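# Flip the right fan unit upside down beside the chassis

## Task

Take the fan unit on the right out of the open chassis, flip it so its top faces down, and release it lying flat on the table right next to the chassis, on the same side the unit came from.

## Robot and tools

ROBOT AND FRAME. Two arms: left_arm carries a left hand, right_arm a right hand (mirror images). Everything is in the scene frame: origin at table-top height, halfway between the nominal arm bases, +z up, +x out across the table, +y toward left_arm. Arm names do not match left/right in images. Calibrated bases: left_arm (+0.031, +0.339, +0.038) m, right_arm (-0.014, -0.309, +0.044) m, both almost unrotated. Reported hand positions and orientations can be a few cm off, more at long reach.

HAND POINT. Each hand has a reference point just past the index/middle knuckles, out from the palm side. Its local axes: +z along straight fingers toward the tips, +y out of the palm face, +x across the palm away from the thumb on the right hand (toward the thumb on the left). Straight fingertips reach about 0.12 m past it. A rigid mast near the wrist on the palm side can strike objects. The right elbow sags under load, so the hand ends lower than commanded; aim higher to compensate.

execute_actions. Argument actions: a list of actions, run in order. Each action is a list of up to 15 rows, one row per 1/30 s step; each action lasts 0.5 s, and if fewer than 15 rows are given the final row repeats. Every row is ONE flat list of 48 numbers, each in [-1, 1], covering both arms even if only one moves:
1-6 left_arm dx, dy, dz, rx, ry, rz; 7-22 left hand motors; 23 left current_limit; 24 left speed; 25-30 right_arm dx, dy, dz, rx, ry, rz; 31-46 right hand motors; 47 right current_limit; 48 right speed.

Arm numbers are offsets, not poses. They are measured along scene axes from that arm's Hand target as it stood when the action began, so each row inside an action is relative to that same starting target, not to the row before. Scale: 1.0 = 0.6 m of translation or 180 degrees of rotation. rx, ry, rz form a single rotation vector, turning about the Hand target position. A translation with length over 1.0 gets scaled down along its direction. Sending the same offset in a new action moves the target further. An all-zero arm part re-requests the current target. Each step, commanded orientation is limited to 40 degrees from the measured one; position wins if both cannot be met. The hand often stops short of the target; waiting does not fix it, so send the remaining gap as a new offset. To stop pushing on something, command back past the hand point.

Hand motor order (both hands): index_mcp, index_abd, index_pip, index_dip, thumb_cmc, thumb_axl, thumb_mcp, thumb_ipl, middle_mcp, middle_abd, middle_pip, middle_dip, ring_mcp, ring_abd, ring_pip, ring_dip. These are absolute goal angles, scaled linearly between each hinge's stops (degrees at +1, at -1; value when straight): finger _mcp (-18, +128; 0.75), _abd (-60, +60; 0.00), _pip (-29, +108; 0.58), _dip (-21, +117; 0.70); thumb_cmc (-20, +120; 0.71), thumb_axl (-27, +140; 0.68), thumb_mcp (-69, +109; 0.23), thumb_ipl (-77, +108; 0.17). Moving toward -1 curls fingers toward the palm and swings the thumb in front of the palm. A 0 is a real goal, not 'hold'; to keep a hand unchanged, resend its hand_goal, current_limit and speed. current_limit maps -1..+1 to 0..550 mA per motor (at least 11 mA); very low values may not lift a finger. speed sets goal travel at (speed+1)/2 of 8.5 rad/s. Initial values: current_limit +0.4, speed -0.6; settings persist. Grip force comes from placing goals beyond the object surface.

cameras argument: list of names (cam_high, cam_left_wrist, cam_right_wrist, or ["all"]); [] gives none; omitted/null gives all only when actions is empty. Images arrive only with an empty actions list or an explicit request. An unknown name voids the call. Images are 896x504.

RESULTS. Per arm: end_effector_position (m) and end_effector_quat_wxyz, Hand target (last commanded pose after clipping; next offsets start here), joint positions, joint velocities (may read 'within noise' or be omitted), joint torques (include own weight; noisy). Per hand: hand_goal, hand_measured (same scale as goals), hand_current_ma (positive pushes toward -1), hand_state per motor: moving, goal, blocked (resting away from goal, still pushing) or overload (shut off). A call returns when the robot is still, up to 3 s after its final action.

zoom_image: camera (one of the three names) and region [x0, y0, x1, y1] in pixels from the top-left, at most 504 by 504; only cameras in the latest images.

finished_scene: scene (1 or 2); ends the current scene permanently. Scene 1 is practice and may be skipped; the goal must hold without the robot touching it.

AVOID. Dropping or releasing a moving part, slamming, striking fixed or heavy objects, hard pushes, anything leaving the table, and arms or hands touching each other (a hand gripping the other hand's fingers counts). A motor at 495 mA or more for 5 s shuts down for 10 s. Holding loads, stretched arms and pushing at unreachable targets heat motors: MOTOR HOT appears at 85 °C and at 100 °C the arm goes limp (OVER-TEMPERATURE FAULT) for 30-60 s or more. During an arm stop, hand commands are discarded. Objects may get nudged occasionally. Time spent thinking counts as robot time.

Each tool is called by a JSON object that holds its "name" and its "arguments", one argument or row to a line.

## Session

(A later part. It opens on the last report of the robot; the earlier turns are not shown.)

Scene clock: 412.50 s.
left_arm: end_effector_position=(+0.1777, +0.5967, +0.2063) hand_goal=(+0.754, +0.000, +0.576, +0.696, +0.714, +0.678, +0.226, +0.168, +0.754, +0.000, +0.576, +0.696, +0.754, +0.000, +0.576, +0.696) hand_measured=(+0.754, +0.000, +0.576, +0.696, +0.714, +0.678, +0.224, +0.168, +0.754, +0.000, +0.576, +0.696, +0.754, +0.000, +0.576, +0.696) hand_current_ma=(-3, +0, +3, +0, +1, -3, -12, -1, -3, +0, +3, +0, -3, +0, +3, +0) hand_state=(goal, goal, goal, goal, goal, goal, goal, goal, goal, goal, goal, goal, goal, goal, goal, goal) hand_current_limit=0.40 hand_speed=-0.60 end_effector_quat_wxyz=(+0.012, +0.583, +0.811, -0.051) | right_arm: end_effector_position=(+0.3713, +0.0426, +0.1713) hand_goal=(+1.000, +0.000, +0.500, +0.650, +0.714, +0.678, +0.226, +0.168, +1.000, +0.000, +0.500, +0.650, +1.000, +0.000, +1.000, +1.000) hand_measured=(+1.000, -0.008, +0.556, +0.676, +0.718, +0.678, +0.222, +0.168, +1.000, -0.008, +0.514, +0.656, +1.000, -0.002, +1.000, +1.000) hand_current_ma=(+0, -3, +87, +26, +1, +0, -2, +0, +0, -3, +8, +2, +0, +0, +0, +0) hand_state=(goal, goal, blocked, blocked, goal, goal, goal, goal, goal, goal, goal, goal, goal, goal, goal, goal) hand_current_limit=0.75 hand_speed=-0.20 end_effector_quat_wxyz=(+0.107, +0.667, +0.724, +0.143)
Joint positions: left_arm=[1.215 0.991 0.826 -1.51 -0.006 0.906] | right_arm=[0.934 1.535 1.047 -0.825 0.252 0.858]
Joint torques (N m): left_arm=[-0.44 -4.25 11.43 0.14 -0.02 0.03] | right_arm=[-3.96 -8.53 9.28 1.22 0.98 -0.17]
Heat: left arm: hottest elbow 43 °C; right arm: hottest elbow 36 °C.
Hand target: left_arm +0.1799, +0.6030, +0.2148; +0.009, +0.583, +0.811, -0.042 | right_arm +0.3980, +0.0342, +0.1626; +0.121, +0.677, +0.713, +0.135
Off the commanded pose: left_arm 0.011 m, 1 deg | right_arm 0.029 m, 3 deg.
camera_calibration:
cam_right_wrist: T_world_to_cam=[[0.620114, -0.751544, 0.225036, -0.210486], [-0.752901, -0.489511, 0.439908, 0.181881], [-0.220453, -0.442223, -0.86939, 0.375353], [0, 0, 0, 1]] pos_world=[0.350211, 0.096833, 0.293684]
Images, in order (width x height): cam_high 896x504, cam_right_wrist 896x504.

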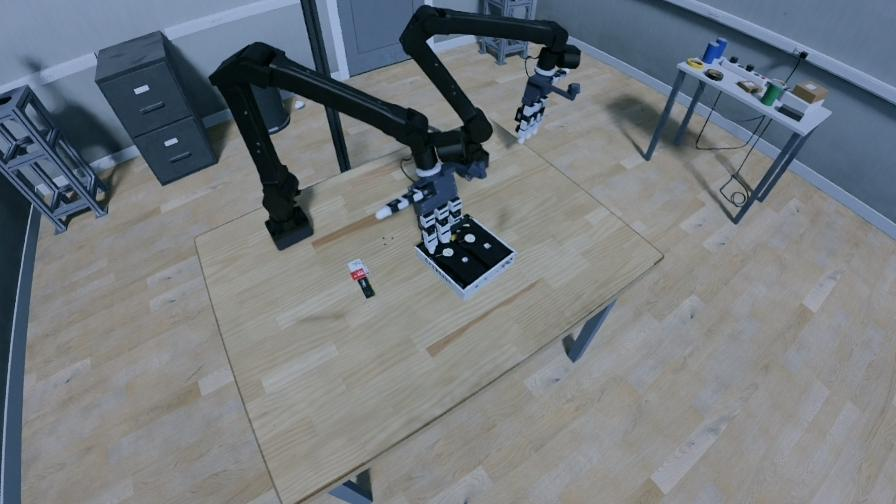

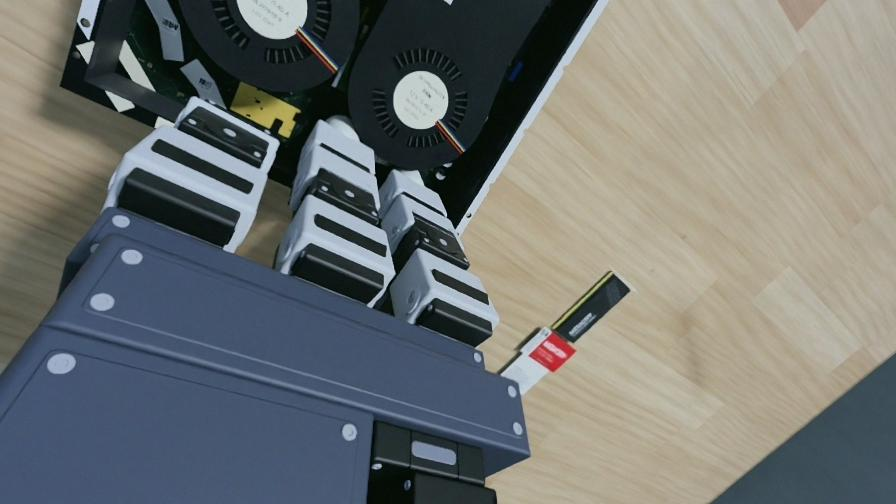

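{"name": "execute_actions", "arguments": {
  "actions": [
    [[0,0,0,0,0,0,0.754,0,0.576,0.696,0.714,0.678,0.226,0.168,0.754,0,0.576,0.696,0.754,0,0.576,0.696,0.4,-0.6,0.0,0.015,0.065,0,0,0,1,0,0.5,0.65,0.714,0.678,0.226,0.168,1,0,0.5,0.65,1,0,1,1,0.75,-0.2]]
  ],
  "cameras": ["cam_right_wrist","cam_high"]
}}

{"name": "zoom_image", "arguments": {
  "camera": "cam_high",
  "region": [400, 195, 520, 295]
}}

{"name": "zoom_image", "arguments": {
  "camera": "cam_right_wrist",
  "region": [280, 0, 520, 200]
}}

Scene clock: 413.67 s.
left_arm: end_effector_position=(+0.1777, +0.5967, +0.2063) hand_goal=(+0.754, +0.000, +0.576, +0.696, +0.714, +0.678, +0.226, +0.168, +0.754, +0.000, +0.576, +0.696, +0.754, +0.000, +0.576, +0.696) hand_measured=(+0.754, +0.000, +0.576, +0.696, +0.714, +0.678, +0.224, +0.168, +0.754, +0.000, +0.576, +0.696, +0.754, +0.000, +0.576, +0.696) hand_current_ma=(-3, +0, +3, +0, +1, -3, -12, -1, -3, +0, +3, +0, -3, +0, +3, +0) hand_state=(goal, goal, goal, goal, goal, goal, goal, goal, goal, goal, goal, goal, goal, goal, goal, goal) hand_current_limit=0.40 hand_speed=-0.60 end_effector_quat_wxyz=(+0.012, +0.583, +0.811, -0.051) | right_arm: end_effector_position=(+0.3741, +0.0369, +0.1800) hand_goal=(+1.000, +0.000, +0.500, +0.650, +0.714, +0.678, +0.226, +0.168, +1.000, +0.000, +0.500, +0.650, +1.000, +0.000, +1.000, +1.000) hand_measured=(+1.000, -0.002, +0.520, +0.662, +0.718, +0.678, +0.222, +0.168, +1.000, -0.026, +0.514, +0.656, +1.000, -0.002, +1.000, +1.000) hand_current_ma=(+0, -1, +17, +8, +1, +0, -2, +0, +0, -19, +9, +3, +0, +0, +0, +0) hand_state=(goal, goal, blocked, goal, goal, goal, goal, goal, goal, blocked, goal, goal, goal, goal, goal, goal) hand_current_limit=0.75 hand_speed=-0.20 end_effector_quat_wxyz=(+0.113, +0.670, +0.724, +0.118)
Joint positions: left_arm=[1.215 0.991 0.826 -1.51 -0.006 0.906] | right_arm=[0.924 1.54 1.091 -0.914 0.255 0.858]
Joint torques (N m): left_arm=[-0.5 -4.31 11.41 0.17 -0.03 0.03] | right_arm=[-2.08 -11.28 11.93 0.28 1.04 -0.06]
Heat: left arm: hottest elbow 43 °C; right arm: hottest elbow 36 °C.
Hand target: left_arm +0.1799, +0.6030, +0.2148; +0.009, +0.583, +0.811, -0.042 | right_arm +0.3980, +0.0432, +0.2016; +0.121, +0.677, +0.713, +0.135
Off the commanded pose: left_arm 0.011 m, 1 deg | right_arm 0.033 m, 3 deg.
camera_calibration:
cam_right_wrist: T_world_to_cam=[[0.61826, -0.748228, 0.240642, -0.220724], [-0.745651, -0.461568, 0.480582, 0.166334], [-0.248512, -0.47656, -0.843287, 0.38813], [0, 0, 0, 1]] pos_world=[0.356947, 0.0965901, 0.300484]
Images, in order (width x height): cam_high 896x504, cam_right_wrist 896x504.

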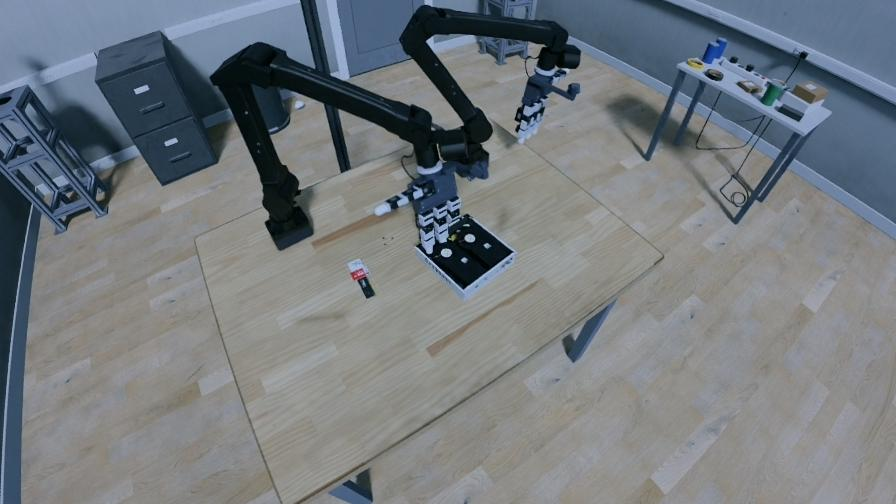

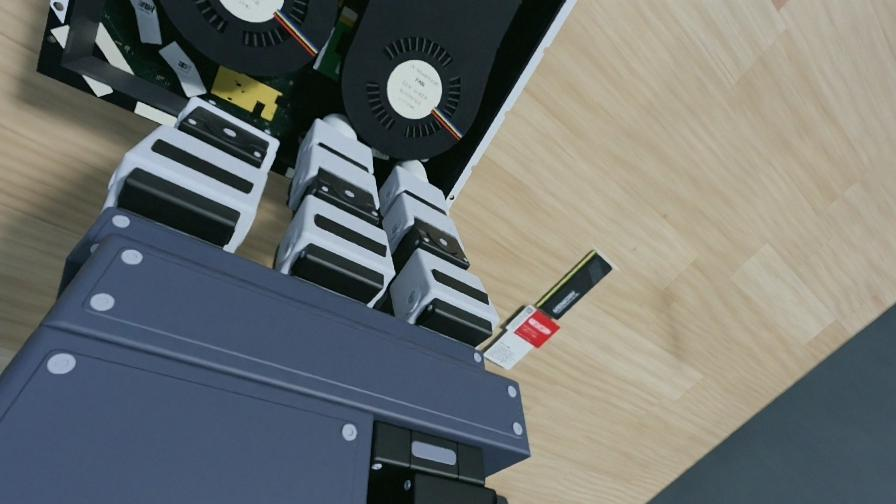

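Scaled by 4.200.

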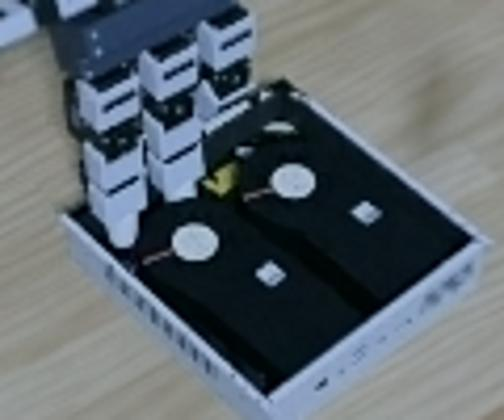

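Scaled by 2.100.

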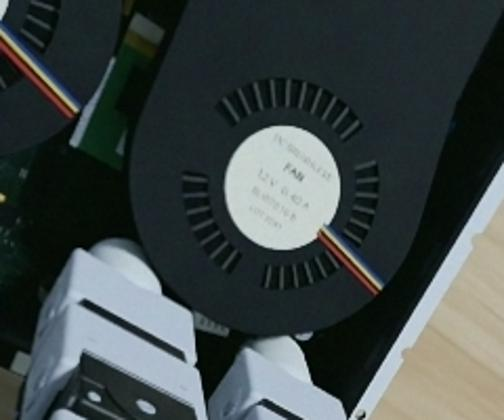

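{"name": "execute_actions", "arguments": {
  "actions": [
    [[0,0,0,0,0,0,0.754,0,0.576,0.696,0.714,0.678,0.226,0.168,0.754,0,0.576,0.696,0.754,0,0.576,0.696,0.4,-0.6,0.0,0.025,0.03,0,0,0,1,0,0.5,0.65,0.714,0.678,0.226,0.168,1,0,0.5,0.65,1,0,1,1,0.75,-0.2]]
  ],
  "cameras": ["cam_right_wrist","cam_high"]
}}

{"name": "zoom_image", "arguments": {
  "camera": "cam_high",
  "region": [400, 195, 520, 295]
}}

{"name": "zoom_image", "arguments": {
  "camera": "cam_right_wrist",
  "region": [280, 0, 520, 200]
}}

Scene clock: 415.20 s.
left_arm: end_effector_position=(+0.1777, +0.5967, +0.2063) hand_goal=(+0.754, +0.000, +0.576, +0.696, +0.714, +0.678, +0.226, +0.168, +0.754, +0.000, +0.576, +0.696, +0.754, +0.000, +0.576, +0.696) hand_measured=(+0.754, +0.000, +0.576, +0.696, +0.714, +0.678, +0.224, +0.168, +0.754, +0.000, +0.576, +0.696, +0.754, +0.000, +0.576, +0.696) hand_current_ma=(-3, +0, +3, +0, +1, -3, -12, -1, -3, +0, +3, +0, -3, +0, +3, +0) hand_state=(goal, goal, goal, goal, goal, goal, goal, goal, goal, goal, goal, goal, goal, goal, goal, goal) hand_current_limit=0.40 hand_speed=-0.60 end_effector_quat_wxyz=(+0.012, +0.583, +0.811, -0.051) | right_arm: end_effector_position=(+0.3785, +0.0416, +0.1948) hand_goal=(+1.000, +0.000, +0.500, +0.650, +0.714, +0.678, +0.226, +0.168, +1.000, +0.000, +0.500, +0.650, +1.000, +0.000, +1.000, +1.000) hand_measured=(+1.000, +0.004, +0.514, +0.658, +0.718, +0.678, +0.222, +0.168, +1.000, -0.022, +0.524, +0.662, +1.000, -0.002, +1.000, +1.000) hand_current_ma=(+0, +1, +10, +4, +1, +0, -2, +0, +0, -16, +23, +8, +0, +0, +0, +0) hand_state=(goal, goal, goal, goal, goal, goal, goal, goal, goal, blocked, blocked, goal, goal, goal, goal, goal) hand_current_limit=0.75 hand_speed=-0.20 end_effector_quat_wxyz=(+0.116, +0.672, +0.723, +0.108)
Joint positions: left_arm=[1.215 0.991 0.826 -1.51 -0.006 0.906] | right_arm=[0.924 1.55 1.149 -0.983 0.259 0.865]
Joint torques (N m): left_arm=[-0.44 -4.31 11.45 0.13 -0.03 0.04] | right_arm=[-0.56 -11.46 12.62 0.64 1.02 0.05]
Heat: left arm: hottest elbow 43 °C; right arm: hottest elbow 37 °C.
Hand target: left_arm +0.1799, +0.6030, +0.2148; +0.009, +0.583, +0.811, -0.042 | right_arm +0.3980, +0.0582, +0.2194; +0.121, +0.677, +0.713, +0.135
Off the commanded pose: left_arm 0.011 m, 1 deg | right_arm 0.036 m, 3 deg.
camera_calibration:
cam_right_wrist: T_world_to_cam=[[0.614844, -0.748403, 0.248716, -0.223738], [-0.744821, -0.447374, 0.495074, 0.160906], [-0.259245, -0.489642, -0.832492, 0.406366], [0, 0, 0, 1]] pos_world=[0.362758, 0.103513, 0.314283]
Images, in order (width x height): cam_high 896x504, cam_right_wrist 896x504.

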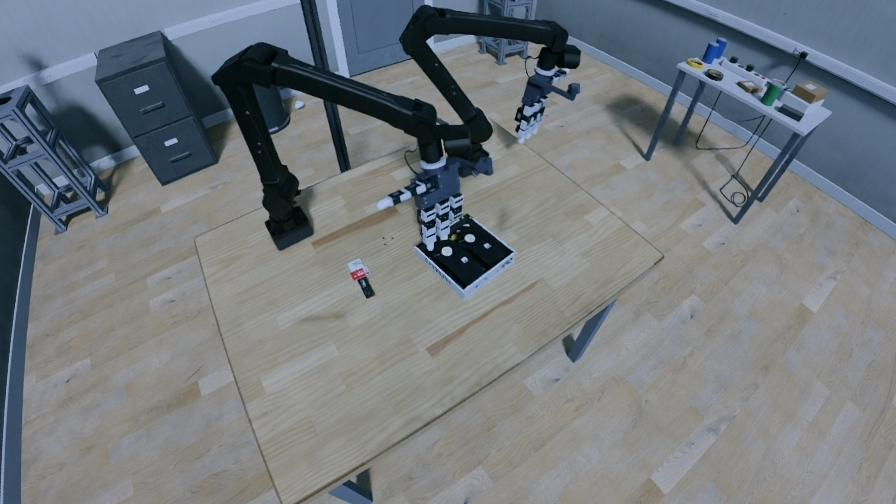

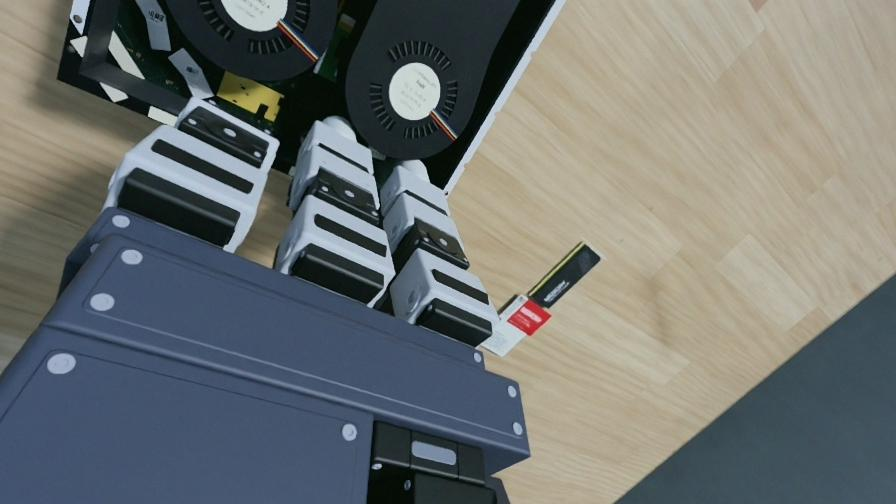

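Scaled by 4.200.

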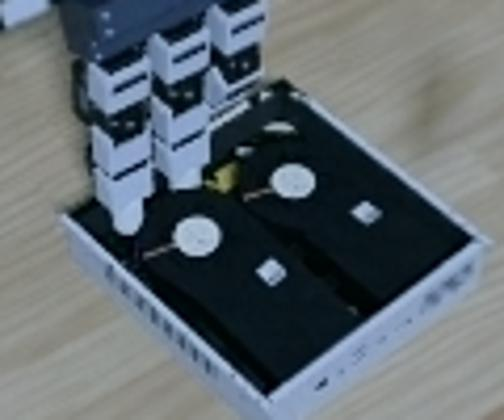

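Scaled by 2.100.

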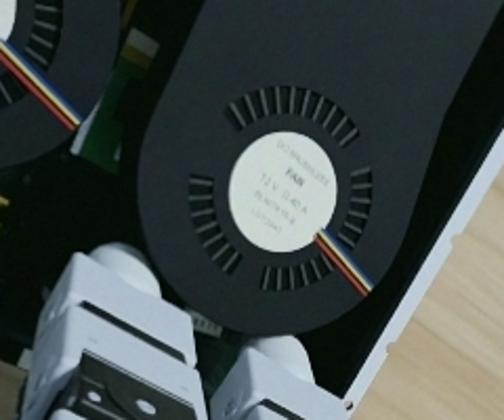

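{"name": "execute_actions", "arguments": {
  "actions": [
    [[0,0,0,0,0,0,0.754,0,0.576,0.696,0.714,0.678,0.226,0.168,0.754,0,0.576,0.696,0.754,0,0.576,0.696,0.4,-0.6,0.01,0.008,0.035,0,0,0,1,0,0.5,0.65,0.714,0.678,0.226,0.168,1,0,0.5,0.65,1,0,1,1,0.75,-0.2]],
    [[0,0,0,0,0,0,0.754,0,0.576,0.696,0.714,0.678,0.226,0.168,0.754,0,0.576,0.696,0.754,0,0.576,0.696,0.4,-0.6,0.012,0.004,0.03,0,0,0,1,0,0.5,0.65,0.714,0.678,0.226,0.168,1,0,0.5,0.65,1,0,1,1,0.75,-0.2]]
  ],
  "cameras": ["cam_right_wrist","cam_high"]
}}

{"name": "zoom_image", "arguments": {
  "camera": "cam_high",
  "region": [400, 195, 520, 295]
}}

{"name": "zoom_image", "arguments": {
  "camera": "cam_right_wrist",
  "region": [280, 0, 520, 200]
}}

Scene clock: 416.93 s.
left_arm: end_effector_position=(+0.1777, +0.5967, +0.2063) hand_goal=(+0.754, +0.000, +0.576, +0.696, +0.714, +0.678, +0.226, +0.168, +0.754, +0.000, +0.576, +0.696, +0.754, +0.000, +0.576, +0.696) hand_measured=(+0.754, +0.000, +0.576, +0.696, +0.714, +0.678, +0.224, +0.168, +0.754, +0.000, +0.576, +0.696, +0.754, +0.000, +0.576, +0.696) hand_current_ma=(-3, +0, +3, +0, +1, -3, -12, -1, -3, +0, +3, +0, -3, +0, +3, +0) hand_state=(goal, goal, goal, goal, goal, goal, goal, goal, goal, goal, goal, goal, goal, goal, goal, goal) hand_current_limit=0.40 hand_speed=-0.60 end_effector_quat_wxyz=(+0.012, +0.583, +0.811, -0.051) | right_arm: end_effector_position=(+0.3843, +0.0496, +0.2279) hand_goal=(+1.000, +0.000, +0.500, +0.650, +0.714, +0.678, +0.226, +0.168, +1.000, +0.000, +0.500, +0.650, +1.000, +0.000, +1.000, +1.000) hand_measured=(+1.000, +0.014, +0.522, +0.660, +0.718, +0.678, +0.222, +0.168, +1.000, -0.004, +0.532, +0.666, +1.000, -0.002, +1.000, +1.000) hand_current_ma=(+0, +8, +20, +6, +1, +0, -2, +0, +0, -1, +34, +12, +0, +0, +0, +0) hand_state=(goal, goal, blocked, goal, goal, goal, goal, goal, goal, goal, blocked, goal, goal, goal, goal, goal) hand_current_limit=0.75 hand_speed=-0.20 end_effector_quat_wxyz=(+0.118, +0.672, +0.724, +0.099)
Joint positions: left_arm=[1.215 0.991 0.826 -1.51 -0.006 0.906] | right_arm=[0.924 1.553 1.249 -1.099 0.261 0.866]
Joint torques (N m): left_arm=[-0.62 -4.25 11.41 0.14 -0.02 0.03] | right_arm=[-1.67 -11.93 13.5 1.07 0.92 -0.07]
Heat: left arm: hottest elbow 43 °C; right arm: hottest elbow 37 °C.
Hand target: left_arm +0.1799, +0.6030, +0.2148; +0.009, +0.583, +0.811, -0.042 | right_arm +0.4112, +0.0653, +0.2585; +0.121, +0.678, +0.713, +0.135
Off the commanded pose: left_arm 0.011 m, 1 deg | right_arm 0.044 m, 4 deg.
camera_calibration:
cam_right_wrist: T_world_to_cam=[[0.616874, -0.744739, 0.254619, -0.231869], [-0.740189, -0.438965, 0.509343, 0.146966], [-0.267558, -0.502666, -0.822034, 0.440857], [0, 0, 0, 1]] pos_world=[0.369772, 0.113435, 0.346582]
Images, in order (width x height): cam_high 896x504, cam_right_wrist 896x504.

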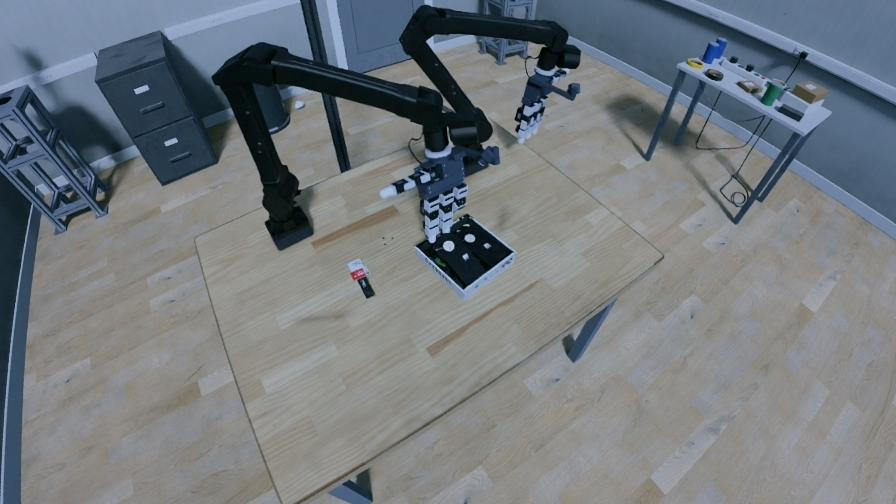

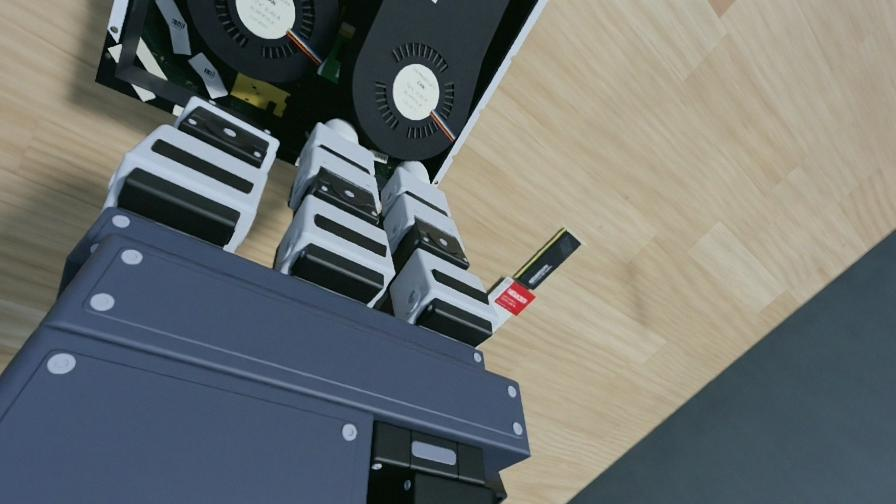

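Scaled by 4.200.

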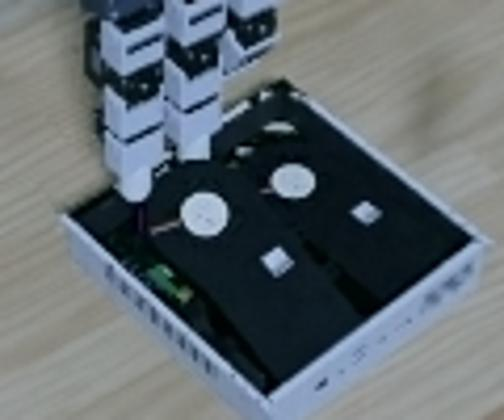

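Scaled by 2.100.

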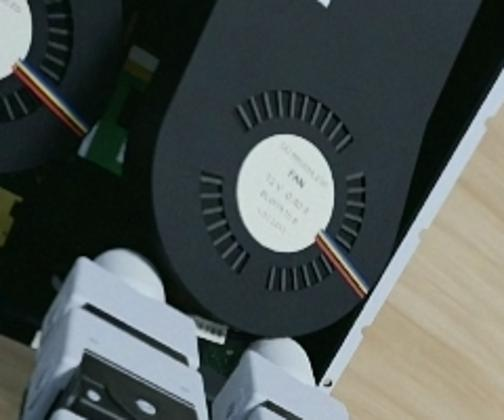

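{"name": "execute_actions", "arguments": {
  "actions": [
    [[0,0,0,0,0,0,0.754,0,0.576,0.696,0.714,0.678,0.226,0.168,0.754,0,0.576,0.696,0.754,0,0.576,0.696,0.4,-0.6,0.018,0.0,0.022,0,0,0,1,0,0.5,0.65,0.714,0.678,0.226,0.168,1,0,0.5,0.65,1,0,1,1,0.75,-0.2]]
  ],
  "cameras": ["cam_right_wrist","cam_high"]
}}

{"name": "zoom_image", "arguments": {
  "camera": "cam_high",
  "region": [400, 195, 520, 295]
}}

{"name": "zoom_image", "arguments": {
  "camera": "cam_right_wrist",
  "region": [280, 0, 520, 200]
}}

Scene clock: 418.03 s.
left_arm: end_effector_position=(+0.1777, +0.5967, +0.2063) hand_goal=(+0.754, +0.000, +0.576, +0.696, +0.714, +0.678, +0.226, +0.168, +0.754, +0.000, +0.576, +0.696, +0.754, +0.000, +0.576, +0.696) hand_measured=(+0.754, +0.000, +0.576, +0.696, +0.714, +0.678, +0.224, +0.168, +0.754, +0.000, +0.576, +0.696, +0.754, +0.000, +0.576, +0.696) hand_current_ma=(-3, +0, +3, +0, +1, -3, -12, -1, -3, +0, +3, +0, -3, +0, +3, +0) hand_state=(goal, goal, goal, goal, goal, goal, goal, goal, goal, goal, goal, goal, goal, goal, goal, goal) hand_current_limit=0.40 hand_speed=-0.60 end_effector_quat_wxyz=(+0.012, +0.583, +0.811, -0.051) | right_arm: end_effector_position=(+0.3890, +0.0520, +0.2416) hand_goal=(+1.000, +0.000, +0.500, +0.650, +0.714, +0.678, +0.226, +0.168, +1.000, +0.000, +0.500, +0.650, +1.000, +0.000, +1.000, +1.000) hand_measured=(+1.000, +0.018, +0.532, +0.666, +0.718, +0.678, +0.222, +0.168, +1.000, -0.002, +0.536, +0.668, +1.000, -0.002, +1.000, +1.000) hand_current_ma=(+0, +10, +34, +11, +1, +0, -2, +0, +0, +0, +42, +15, +0, +0, +0, +0) hand_state=(goal, goal, blocked, goal, goal, goal, goal, goal, goal, goal, blocked, goal, goal, goal, goal, goal) hand_current_limit=0.75 hand_speed=-0.20 end_effector_quat_wxyz=(+0.116, +0.671, +0.725, +0.098)
Joint positions: left_arm=[1.215 0.991 0.826 -1.51 -0.006 0.906] | right_arm=[0.917 1.554 1.289 -1.138 0.255 0.857]
Joint torques (N m): left_arm=[-0.56 -4.13 11.41 0.16 -0.02 0.04] | right_arm=[-2.49 -11.69 13.7 1.33 0.98 -0.16]
Heat: left arm: hottest elbow 43 °C; right arm: hottest elbow 38 °C.
Hand target: left_arm +0.1799, +0.6030, +0.2148; +0.009, +0.583, +0.811, -0.042 | right_arm +0.4220, +0.0653, +0.2718; +0.121, +0.678, +0.713, +0.135
Off the commanded pose: left_arm 0.011 m, 1 deg | right_arm 0.047 m, 5 deg.
camera_calibration:
cam_right_wrist: T_world_to_cam=[[0.619463, -0.743691, 0.251376, -0.236818], [-0.737113, -0.440872, 0.512149, 0.142738], [-0.270056, -0.50255, -0.821288, 0.455326], [0, 0, 0, 1]] pos_world=[0.374878, 0.115634, 0.360381]
Images, in order (width x height): cam_high 896x504, cam_right_wrist 896x504.

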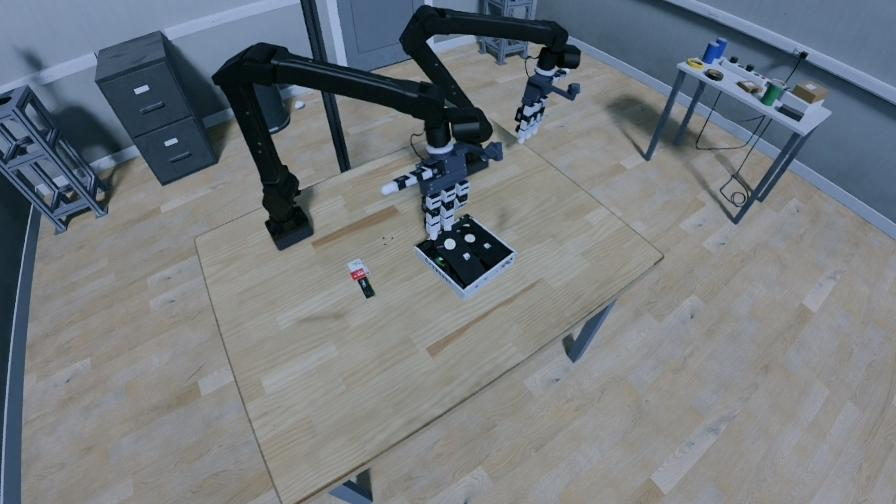

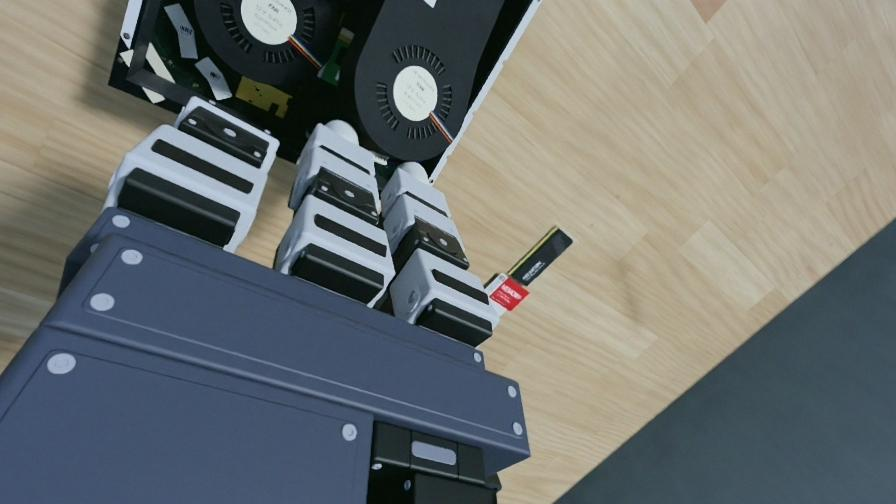

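Scaled by 4.200.

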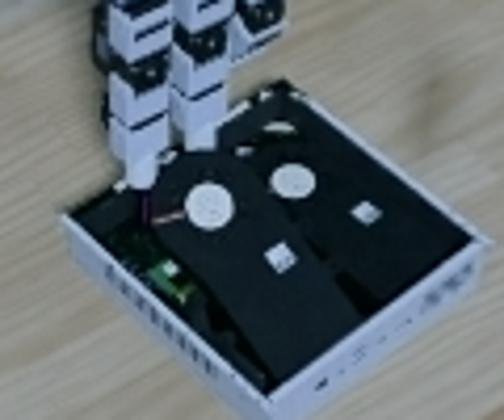

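Scaled by 2.100.

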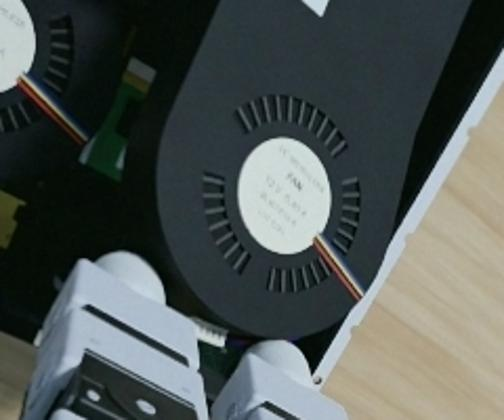

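{"name": "execute_actions", "arguments": {
  "actions": [
    [[0,0,0,0,0,0,0.754,0,0.576,0.696,0.714,0.678,0.226,0.168,0.754,0,0.576,0.696,0.754,0,0.576,0.696,0.4,-0.6,0.022,-0.003,0.02,0,0,0,1,0,0.5,0.65,0.714,0.678,0.226,0.168,1,0,0.5,0.65,1,0,1,1,0.75,-0.2]]
  ],
  "cameras": ["cam_right_wrist","cam_high"]
}}

{"name": "zoom_image", "arguments": {
  "camera": "cam_high",
  "region": [400, 195, 520, 295]
}}

{"name": "zoom_image", "arguments": {
  "camera": "cam_right_wrist",
  "region": [280, 0, 520, 200]
}}

Scene clock: 419.07 s.
left_arm: end_effector_position=(+0.1777, +0.5967, +0.2063) hand_goal=(+0.754, +0.000, +0.576, +0.696, +0.714, +0.678, +0.226, +0.168, +0.754, +0.000, +0.576, +0.696, +0.754, +0.000, +0.576, +0.696) hand_measured=(+0.754, +0.000, +0.576, +0.696, +0.714, +0.678, +0.224, +0.168, +0.754, +0.000, +0.576, +0.696, +0.754, +0.000, +0.576, +0.696) hand_current_ma=(-3, +0, +3, +0, +1, -3, -12, -1, -3, +0, +3, +0, -3, +0, +3, +0) hand_state=(goal, goal, goal, goal, goal, goal, goal, goal, goal, goal, goal, goal, goal, goal, goal, goal) hand_current_limit=0.40 hand_speed=-0.60 end_effector_quat_wxyz=(+0.012, +0.583, +0.811, -0.051) | right_arm: end_effector_position=(+0.4023, +0.0515, +0.2575) hand_goal=(+1.000, +0.000, +0.500, +0.650, +0.714, +0.678, +0.226, +0.168, +1.000, +0.000, +0.500, +0.650, +1.000, +0.000, +1.000, +1.000) hand_measured=(+1.000, +0.020, +0.534, +0.668, +0.718, +0.678, +0.222, +0.168, +1.000, +0.004, +0.550, +0.676, +1.000, -0.002, +1.000, +1.000) hand_current_ma=(+0, +12, +37, +13, +1, +0, -2, +0, +0, +1, +70, +25, +0, +0, +0, +0) hand_state=(goal, goal, blocked, goal, goal, goal, goal, goal, goal, goal, blocked, blocked, goal, goal, goal, goal) hand_current_limit=0.75 hand_speed=-0.20 end_effector_quat_wxyz=(+0.114, +0.671, +0.725, +0.101)
Joint positions: left_arm=[1.215 0.991 0.826 -1.51 -0.006 0.906] | right_arm=[0.892 1.558 1.336 -1.168 0.247 0.832]
Joint torques (N m): left_arm=[-0.5 -4.25 11.41 0.16 -0.02 0.02] | right_arm=[-2.43 -11.63 13.65 1.51 1.03 -0.13]
Heat: left arm: hottest elbow 43 °C; right arm: hottest elbow 38 °C.
Hand target: left_arm +0.1799, +0.6030, +0.2148; +0.009, +0.583, +0.811, -0.042 | right_arm +0.4353, +0.0635, +0.2838; +0.121, +0.678, +0.713, +0.135
Off the commanded pose: left_arm 0.011 m, 1 deg | right_arm 0.044 m, 4 deg.
camera_calibration:
cam_right_wrist: T_world_to_cam=[[0.619948, -0.744951, 0.246399, -0.248198], [-0.737182, -0.445427, 0.508092, 0.145493], [-0.268751, -0.496632, -0.825306, 0.472005], [0, 0, 0, 1]] pos_world=[0.387976, 0.114324, 0.37678]
Images, in order (width x height): cam_high 896x504, cam_right_wrist 896x504.

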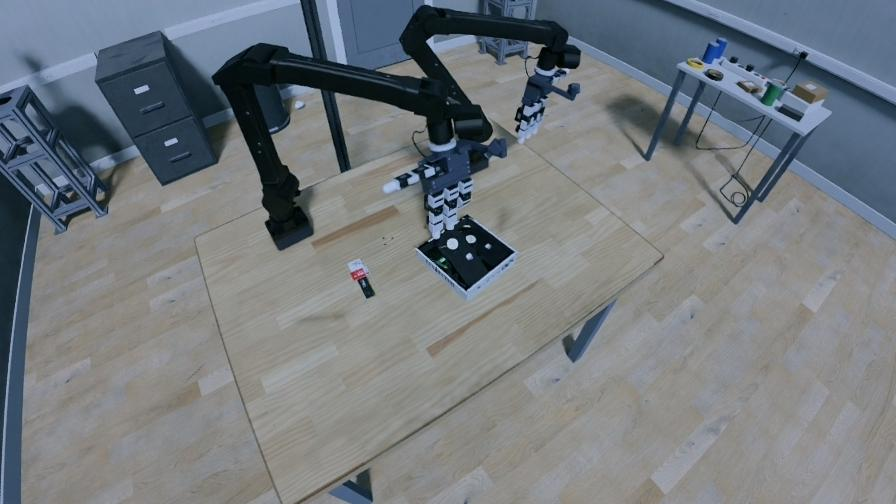

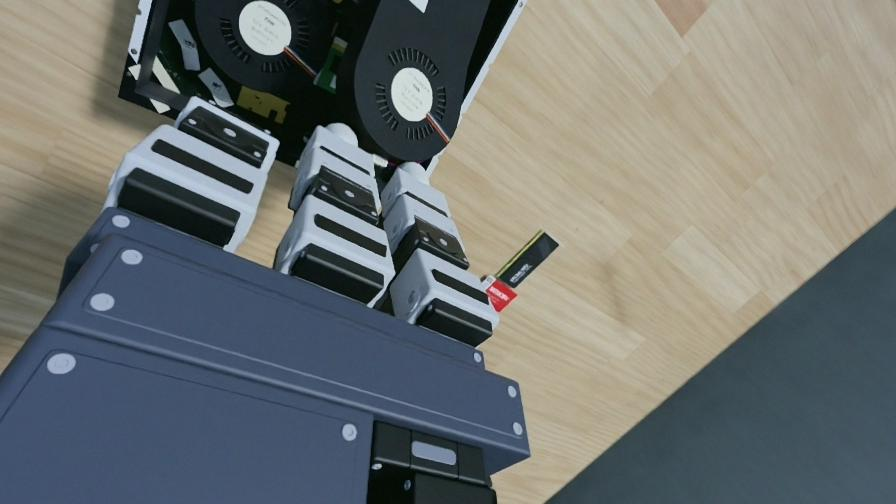

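Scaled by 4.200.

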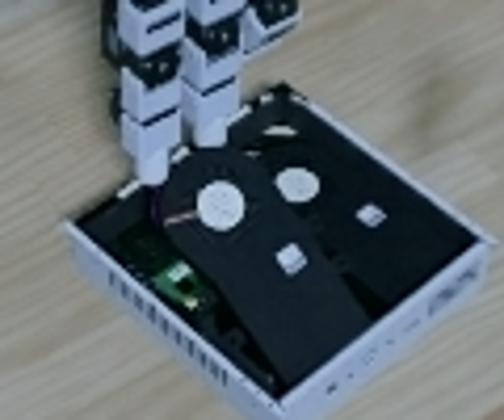

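Scaled by 2.100.

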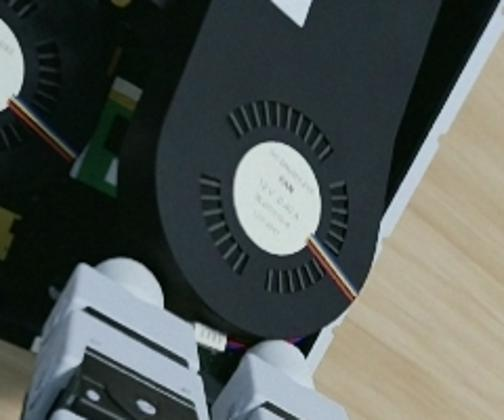

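{"name": "execute_actions", "arguments": {
  "actions": [
    [[0,0,0,0,0,0,0.754,0,0.576,0.696,0.714,0.678,0.226,0.168,0.754,0,0.576,0.696,0.754,0,0.576,0.696,0.4,-0.6,0.012,-0.003,0.025,0,0,0,1,0,0.5,0.65,0.714,0.678,0.226,0.168,1,0,0.5,0.65,1,0,1,1,0.75,-0.2]]
  ],
  "cameras": ["cam_right_wrist","cam_high"]
}}

{"name": "zoom_image", "arguments": {
  "camera": "cam_high",
  "region": [400, 195, 520, 295]
}}

{"name": "zoom_image", "arguments": {
  "camera": "cam_right_wrist",
  "region": [280, 0, 520, 200]
}}

Scene clock: 420.30 s.
left_arm: end_effector_position=(+0.1777, +0.5967, +0.2063) hand_goal=(+0.754, +0.000, +0.576, +0.696, +0.714, +0.678, +0.226, +0.168, +0.754, +0.000, +0.576, +0.696, +0.754, +0.000, +0.576, +0.696) hand_measured=(+0.754, +0.000, +0.576, +0.696, +0.714, +0.678, +0.224, +0.168, +0.754, +0.000, +0.576, +0.696, +0.754, +0.000, +0.576, +0.696) hand_current_ma=(-3, +0, +3, +0, +1, -3, -12, -1, -3, +0, +3, +0, -3, +0, +3, +0) hand_state=(goal, goal, goal, goal, goal, goal, goal, goal, goal, goal, goal, goal, goal, goal, goal, goal) hand_current_limit=0.40 hand_speed=-0.60 end_effector_quat_wxyz=(+0.012, +0.583, +0.811, -0.051) | right_arm: end_effector_position=(+0.4099, +0.0517, +0.2728) hand_goal=(+1.000, +0.000, +0.500, +0.650, +0.714, +0.678, +0.226, +0.168, +1.000, +0.000, +0.500, +0.650, +1.000, +0.000, +1.000, +1.000) hand_measured=(+1.000, +0.020, +0.534, +0.668, +0.718, +0.678, +0.222, +0.168, +1.000, +0.006, +0.552, +0.678, +1.000, -0.002, +1.000, +1.000) hand_current_ma=(+0, +13, +37, +13, +1, +0, -2, +0, +0, +2, +76, +27, +0, +0, +0, +0) hand_state=(goal, goal, blocked, goal, goal, goal, goal, goal, goal, goal, blocked, blocked, goal, goal, goal, goal) hand_current_limit=0.75 hand_speed=-0.20 end_effector_quat_wxyz=(+0.115, +0.670, +0.726, +0.101)
Joint positions: left_arm=[1.215 0.991 0.826 -1.51 -0.006 0.906] | right_arm=[0.88 1.561 1.379 -1.205 0.247 0.816]
Joint torques (N m): left_arm=[-0.5 -4.25 11.4 0.17 -0.02 0.03] | right_arm=[-2.55 -11.52 13.6 1.5 0.93 -0.14]
Heat: left arm: hottest elbow 43 °C; right arm: hottest elbow 38 °C.
Hand target: left_arm +0.1799, +0.6030, +0.2148; +0.009, +0.583, +0.811, -0.042 | right_arm +0.4425, +0.0618, +0.2988; +0.121, +0.677, +0.713, +0.135
Off the commanded pose: left_arm 0.011 m, 1 deg | right_arm 0.043 m, 4 deg.
camera_calibration:
cam_right_wrist: T_world_to_cam=[[0.621398, -0.74295, 0.248776, -0.257889], [-0.736834, -0.446209, 0.507911, 0.143285], [-0.266347, -0.498922, -0.824704, 0.485629], [0, 0, 0, 1]] pos_world=[0.395174, 0.114628, 0.391881]
Images, in order (width x height): cam_high 896x504, cam_right_wrist 896x504.

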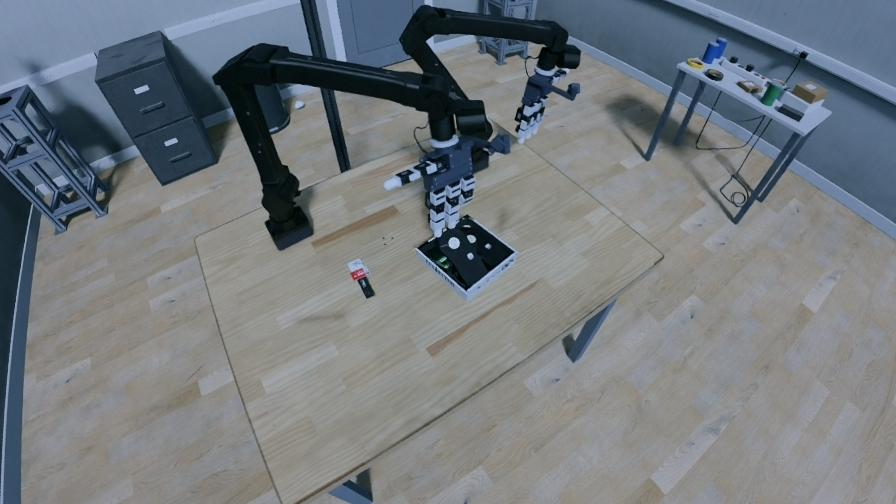

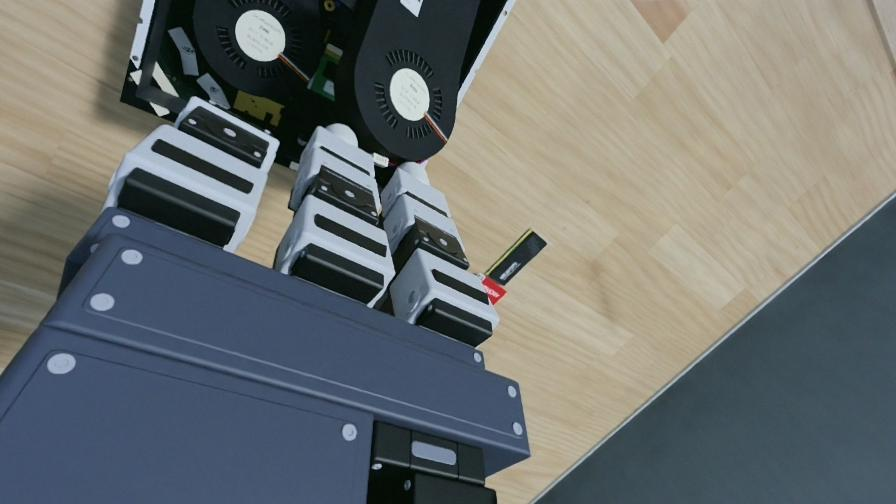

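Scaled by 4.200.

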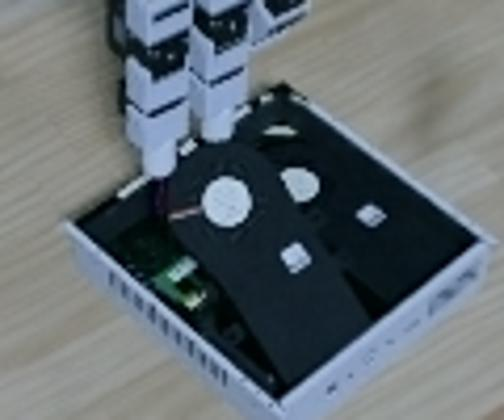

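Scaled by 2.100.

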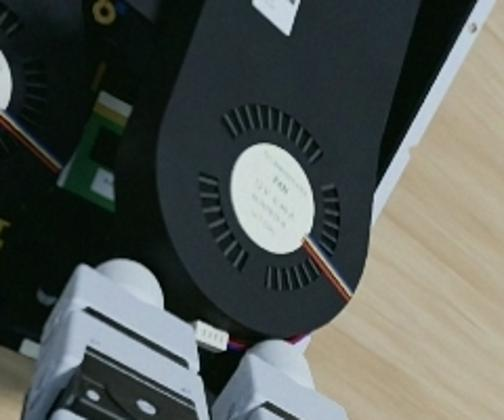

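{"name": "execute_actions", "arguments": {
  "actions": [
    [[0,0,0,0,0,0,0.754,0,0.576,0.696,0.714,0.678,0.226,0.168,0.754,0,0.576,0.696,0.754,0,0.576,0.696,0.4,-0.6,0.018,0.0,0.02,0,0,0,1,0,0.5,0.65,0.714,0.678,0.226,0.168,1,0,0.5,0.65,1,0,1,1,0.75,-0.2]]
  ],
  "cameras": ["cam_right_wrist","cam_high"]
}}

{"name": "zoom_image", "arguments": {
  "camera": "cam_high",
  "region": [400, 195, 520, 295]
}}

{"name": "zoom_image", "arguments": {
  "camera": "cam_right_wrist",
  "region": [280, 0, 520, 200]
}}

Scene clock: 421.67 s.
left_arm: end_effector_position=(+0.1777, +0.5967, +0.2063) hand_goal=(+0.754, +0.000, +0.576, +0.696, +0.714, +0.678, +0.226, +0.168, +0.754, +0.000, +0.576, +0.696, +0.754, +0.000, +0.576, +0.696) hand_measured=(+0.754, +0.000, +0.576, +0.696, +0.714, +0.678, +0.224, +0.168, +0.754, +0.000, +0.576, +0.696, +0.754, +0.000, +0.576, +0.696) hand_current_ma=(-3, +0, +3, +0, +1, -3, -12, -1, -3, +0, +3, +0, -3, +0, +3, +0) hand_state=(goal, goal, goal, goal, goal, goal, goal, goal, goal, goal, goal, goal, goal, goal, goal, goal) hand_current_limit=0.40 hand_speed=-0.60 end_effector_quat_wxyz=(+0.012, +0.583, +0.811, -0.051) | right_arm: end_effector_position=(+0.4219, +0.0511, +0.2926) hand_goal=(+1.000, +0.000, +0.500, +0.650, +0.714, +0.678, +0.226, +0.168, +1.000, +0.000, +0.500, +0.650, +1.000, +0.000, +1.000, +1.000) hand_measured=(+1.000, +0.026, +0.534, +0.668, +0.718, +0.678, +0.222, +0.168, +1.000, +0.008, +0.552, +0.678, +1.000, -0.002, +1.000, +1.000) hand_current_ma=(+0, +21, +38, +13, +1, +0, -2, +0, +0, +3, +78, +28, +0, +0, +0, +0) hand_state=(goal, blocked, blocked, goal, goal, goal, goal, goal, goal, goal, blocked, blocked, goal, goal, goal, goal) hand_current_limit=0.75 hand_speed=-0.20 end_effector_quat_wxyz=(+0.115, +0.672, +0.724, +0.107)
Joint positions: left_arm=[1.215 0.991 0.826 -1.51 -0.006 0.906] | right_arm=[0.86 1.565 1.433 -1.239 0.244 0.799]
Joint torques (N m): left_arm=[-0.5 -4.31 11.44 0.12 -0.03 0.03] | right_arm=[-2.37 -10.93 13.34 1.77 0.82 -0.13]
Heat: left arm: hottest elbow 43 °C; right arm: hottest elbow 38 °C.
Hand target: left_arm +0.1799, +0.6030, +0.2148; +0.009, +0.583, +0.811, -0.042 | right_arm +0.4533, +0.0617, +0.3107; +0.121, +0.678, +0.713, +0.135
Off the commanded pose: left_arm 0.011 m, 1 deg | right_arm 0.038 m, 4 deg.
camera_calibration:
cam_right_wrist: T_world_to_cam=[[0.617057, -0.747122, 0.247081, -0.268193], [-0.742353, -0.448508, 0.497747, 0.147314], [-0.26106, -0.49056, -0.831384, 0.50415], [0, 0, 0, 1]] pos_world=[0.406463, 0.113014, 0.412082]
Images, in order (width x height): cam_high 896x504, cam_right_wrist 896x504.

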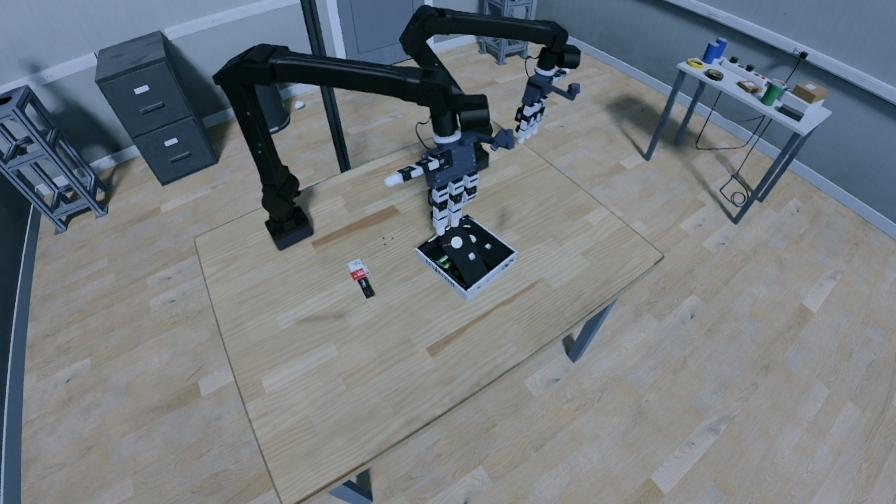

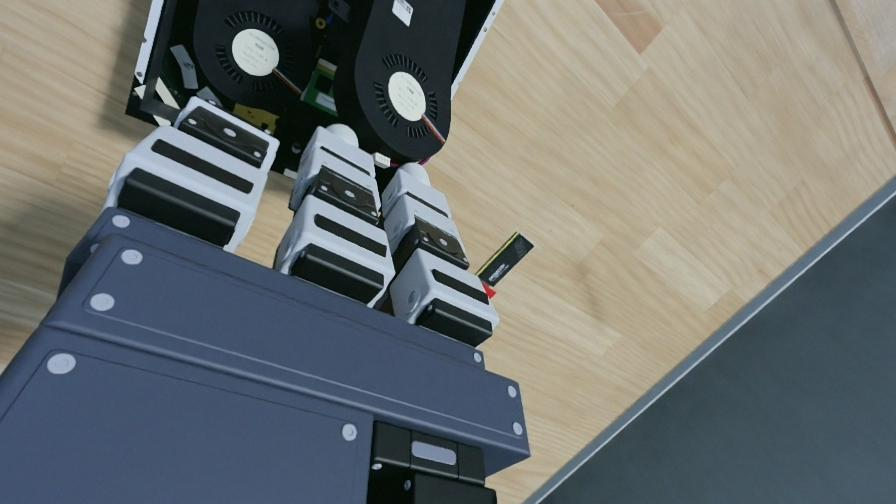

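Scaled by 4.200.

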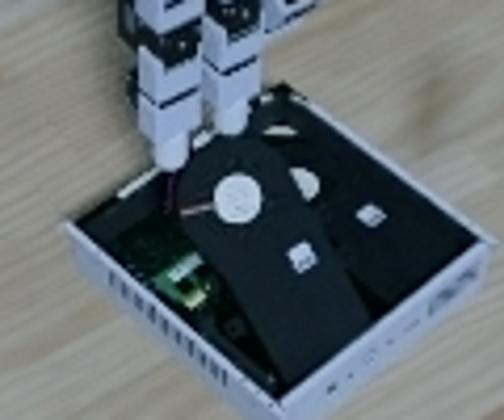

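Scaled by 2.100.

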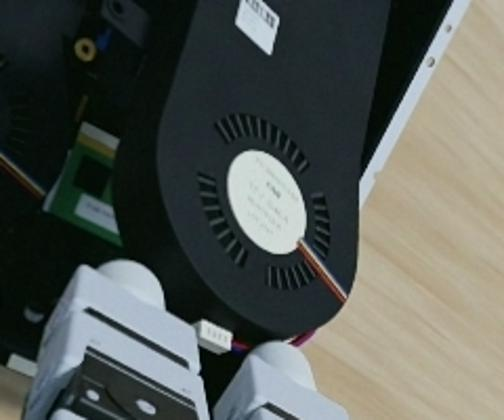

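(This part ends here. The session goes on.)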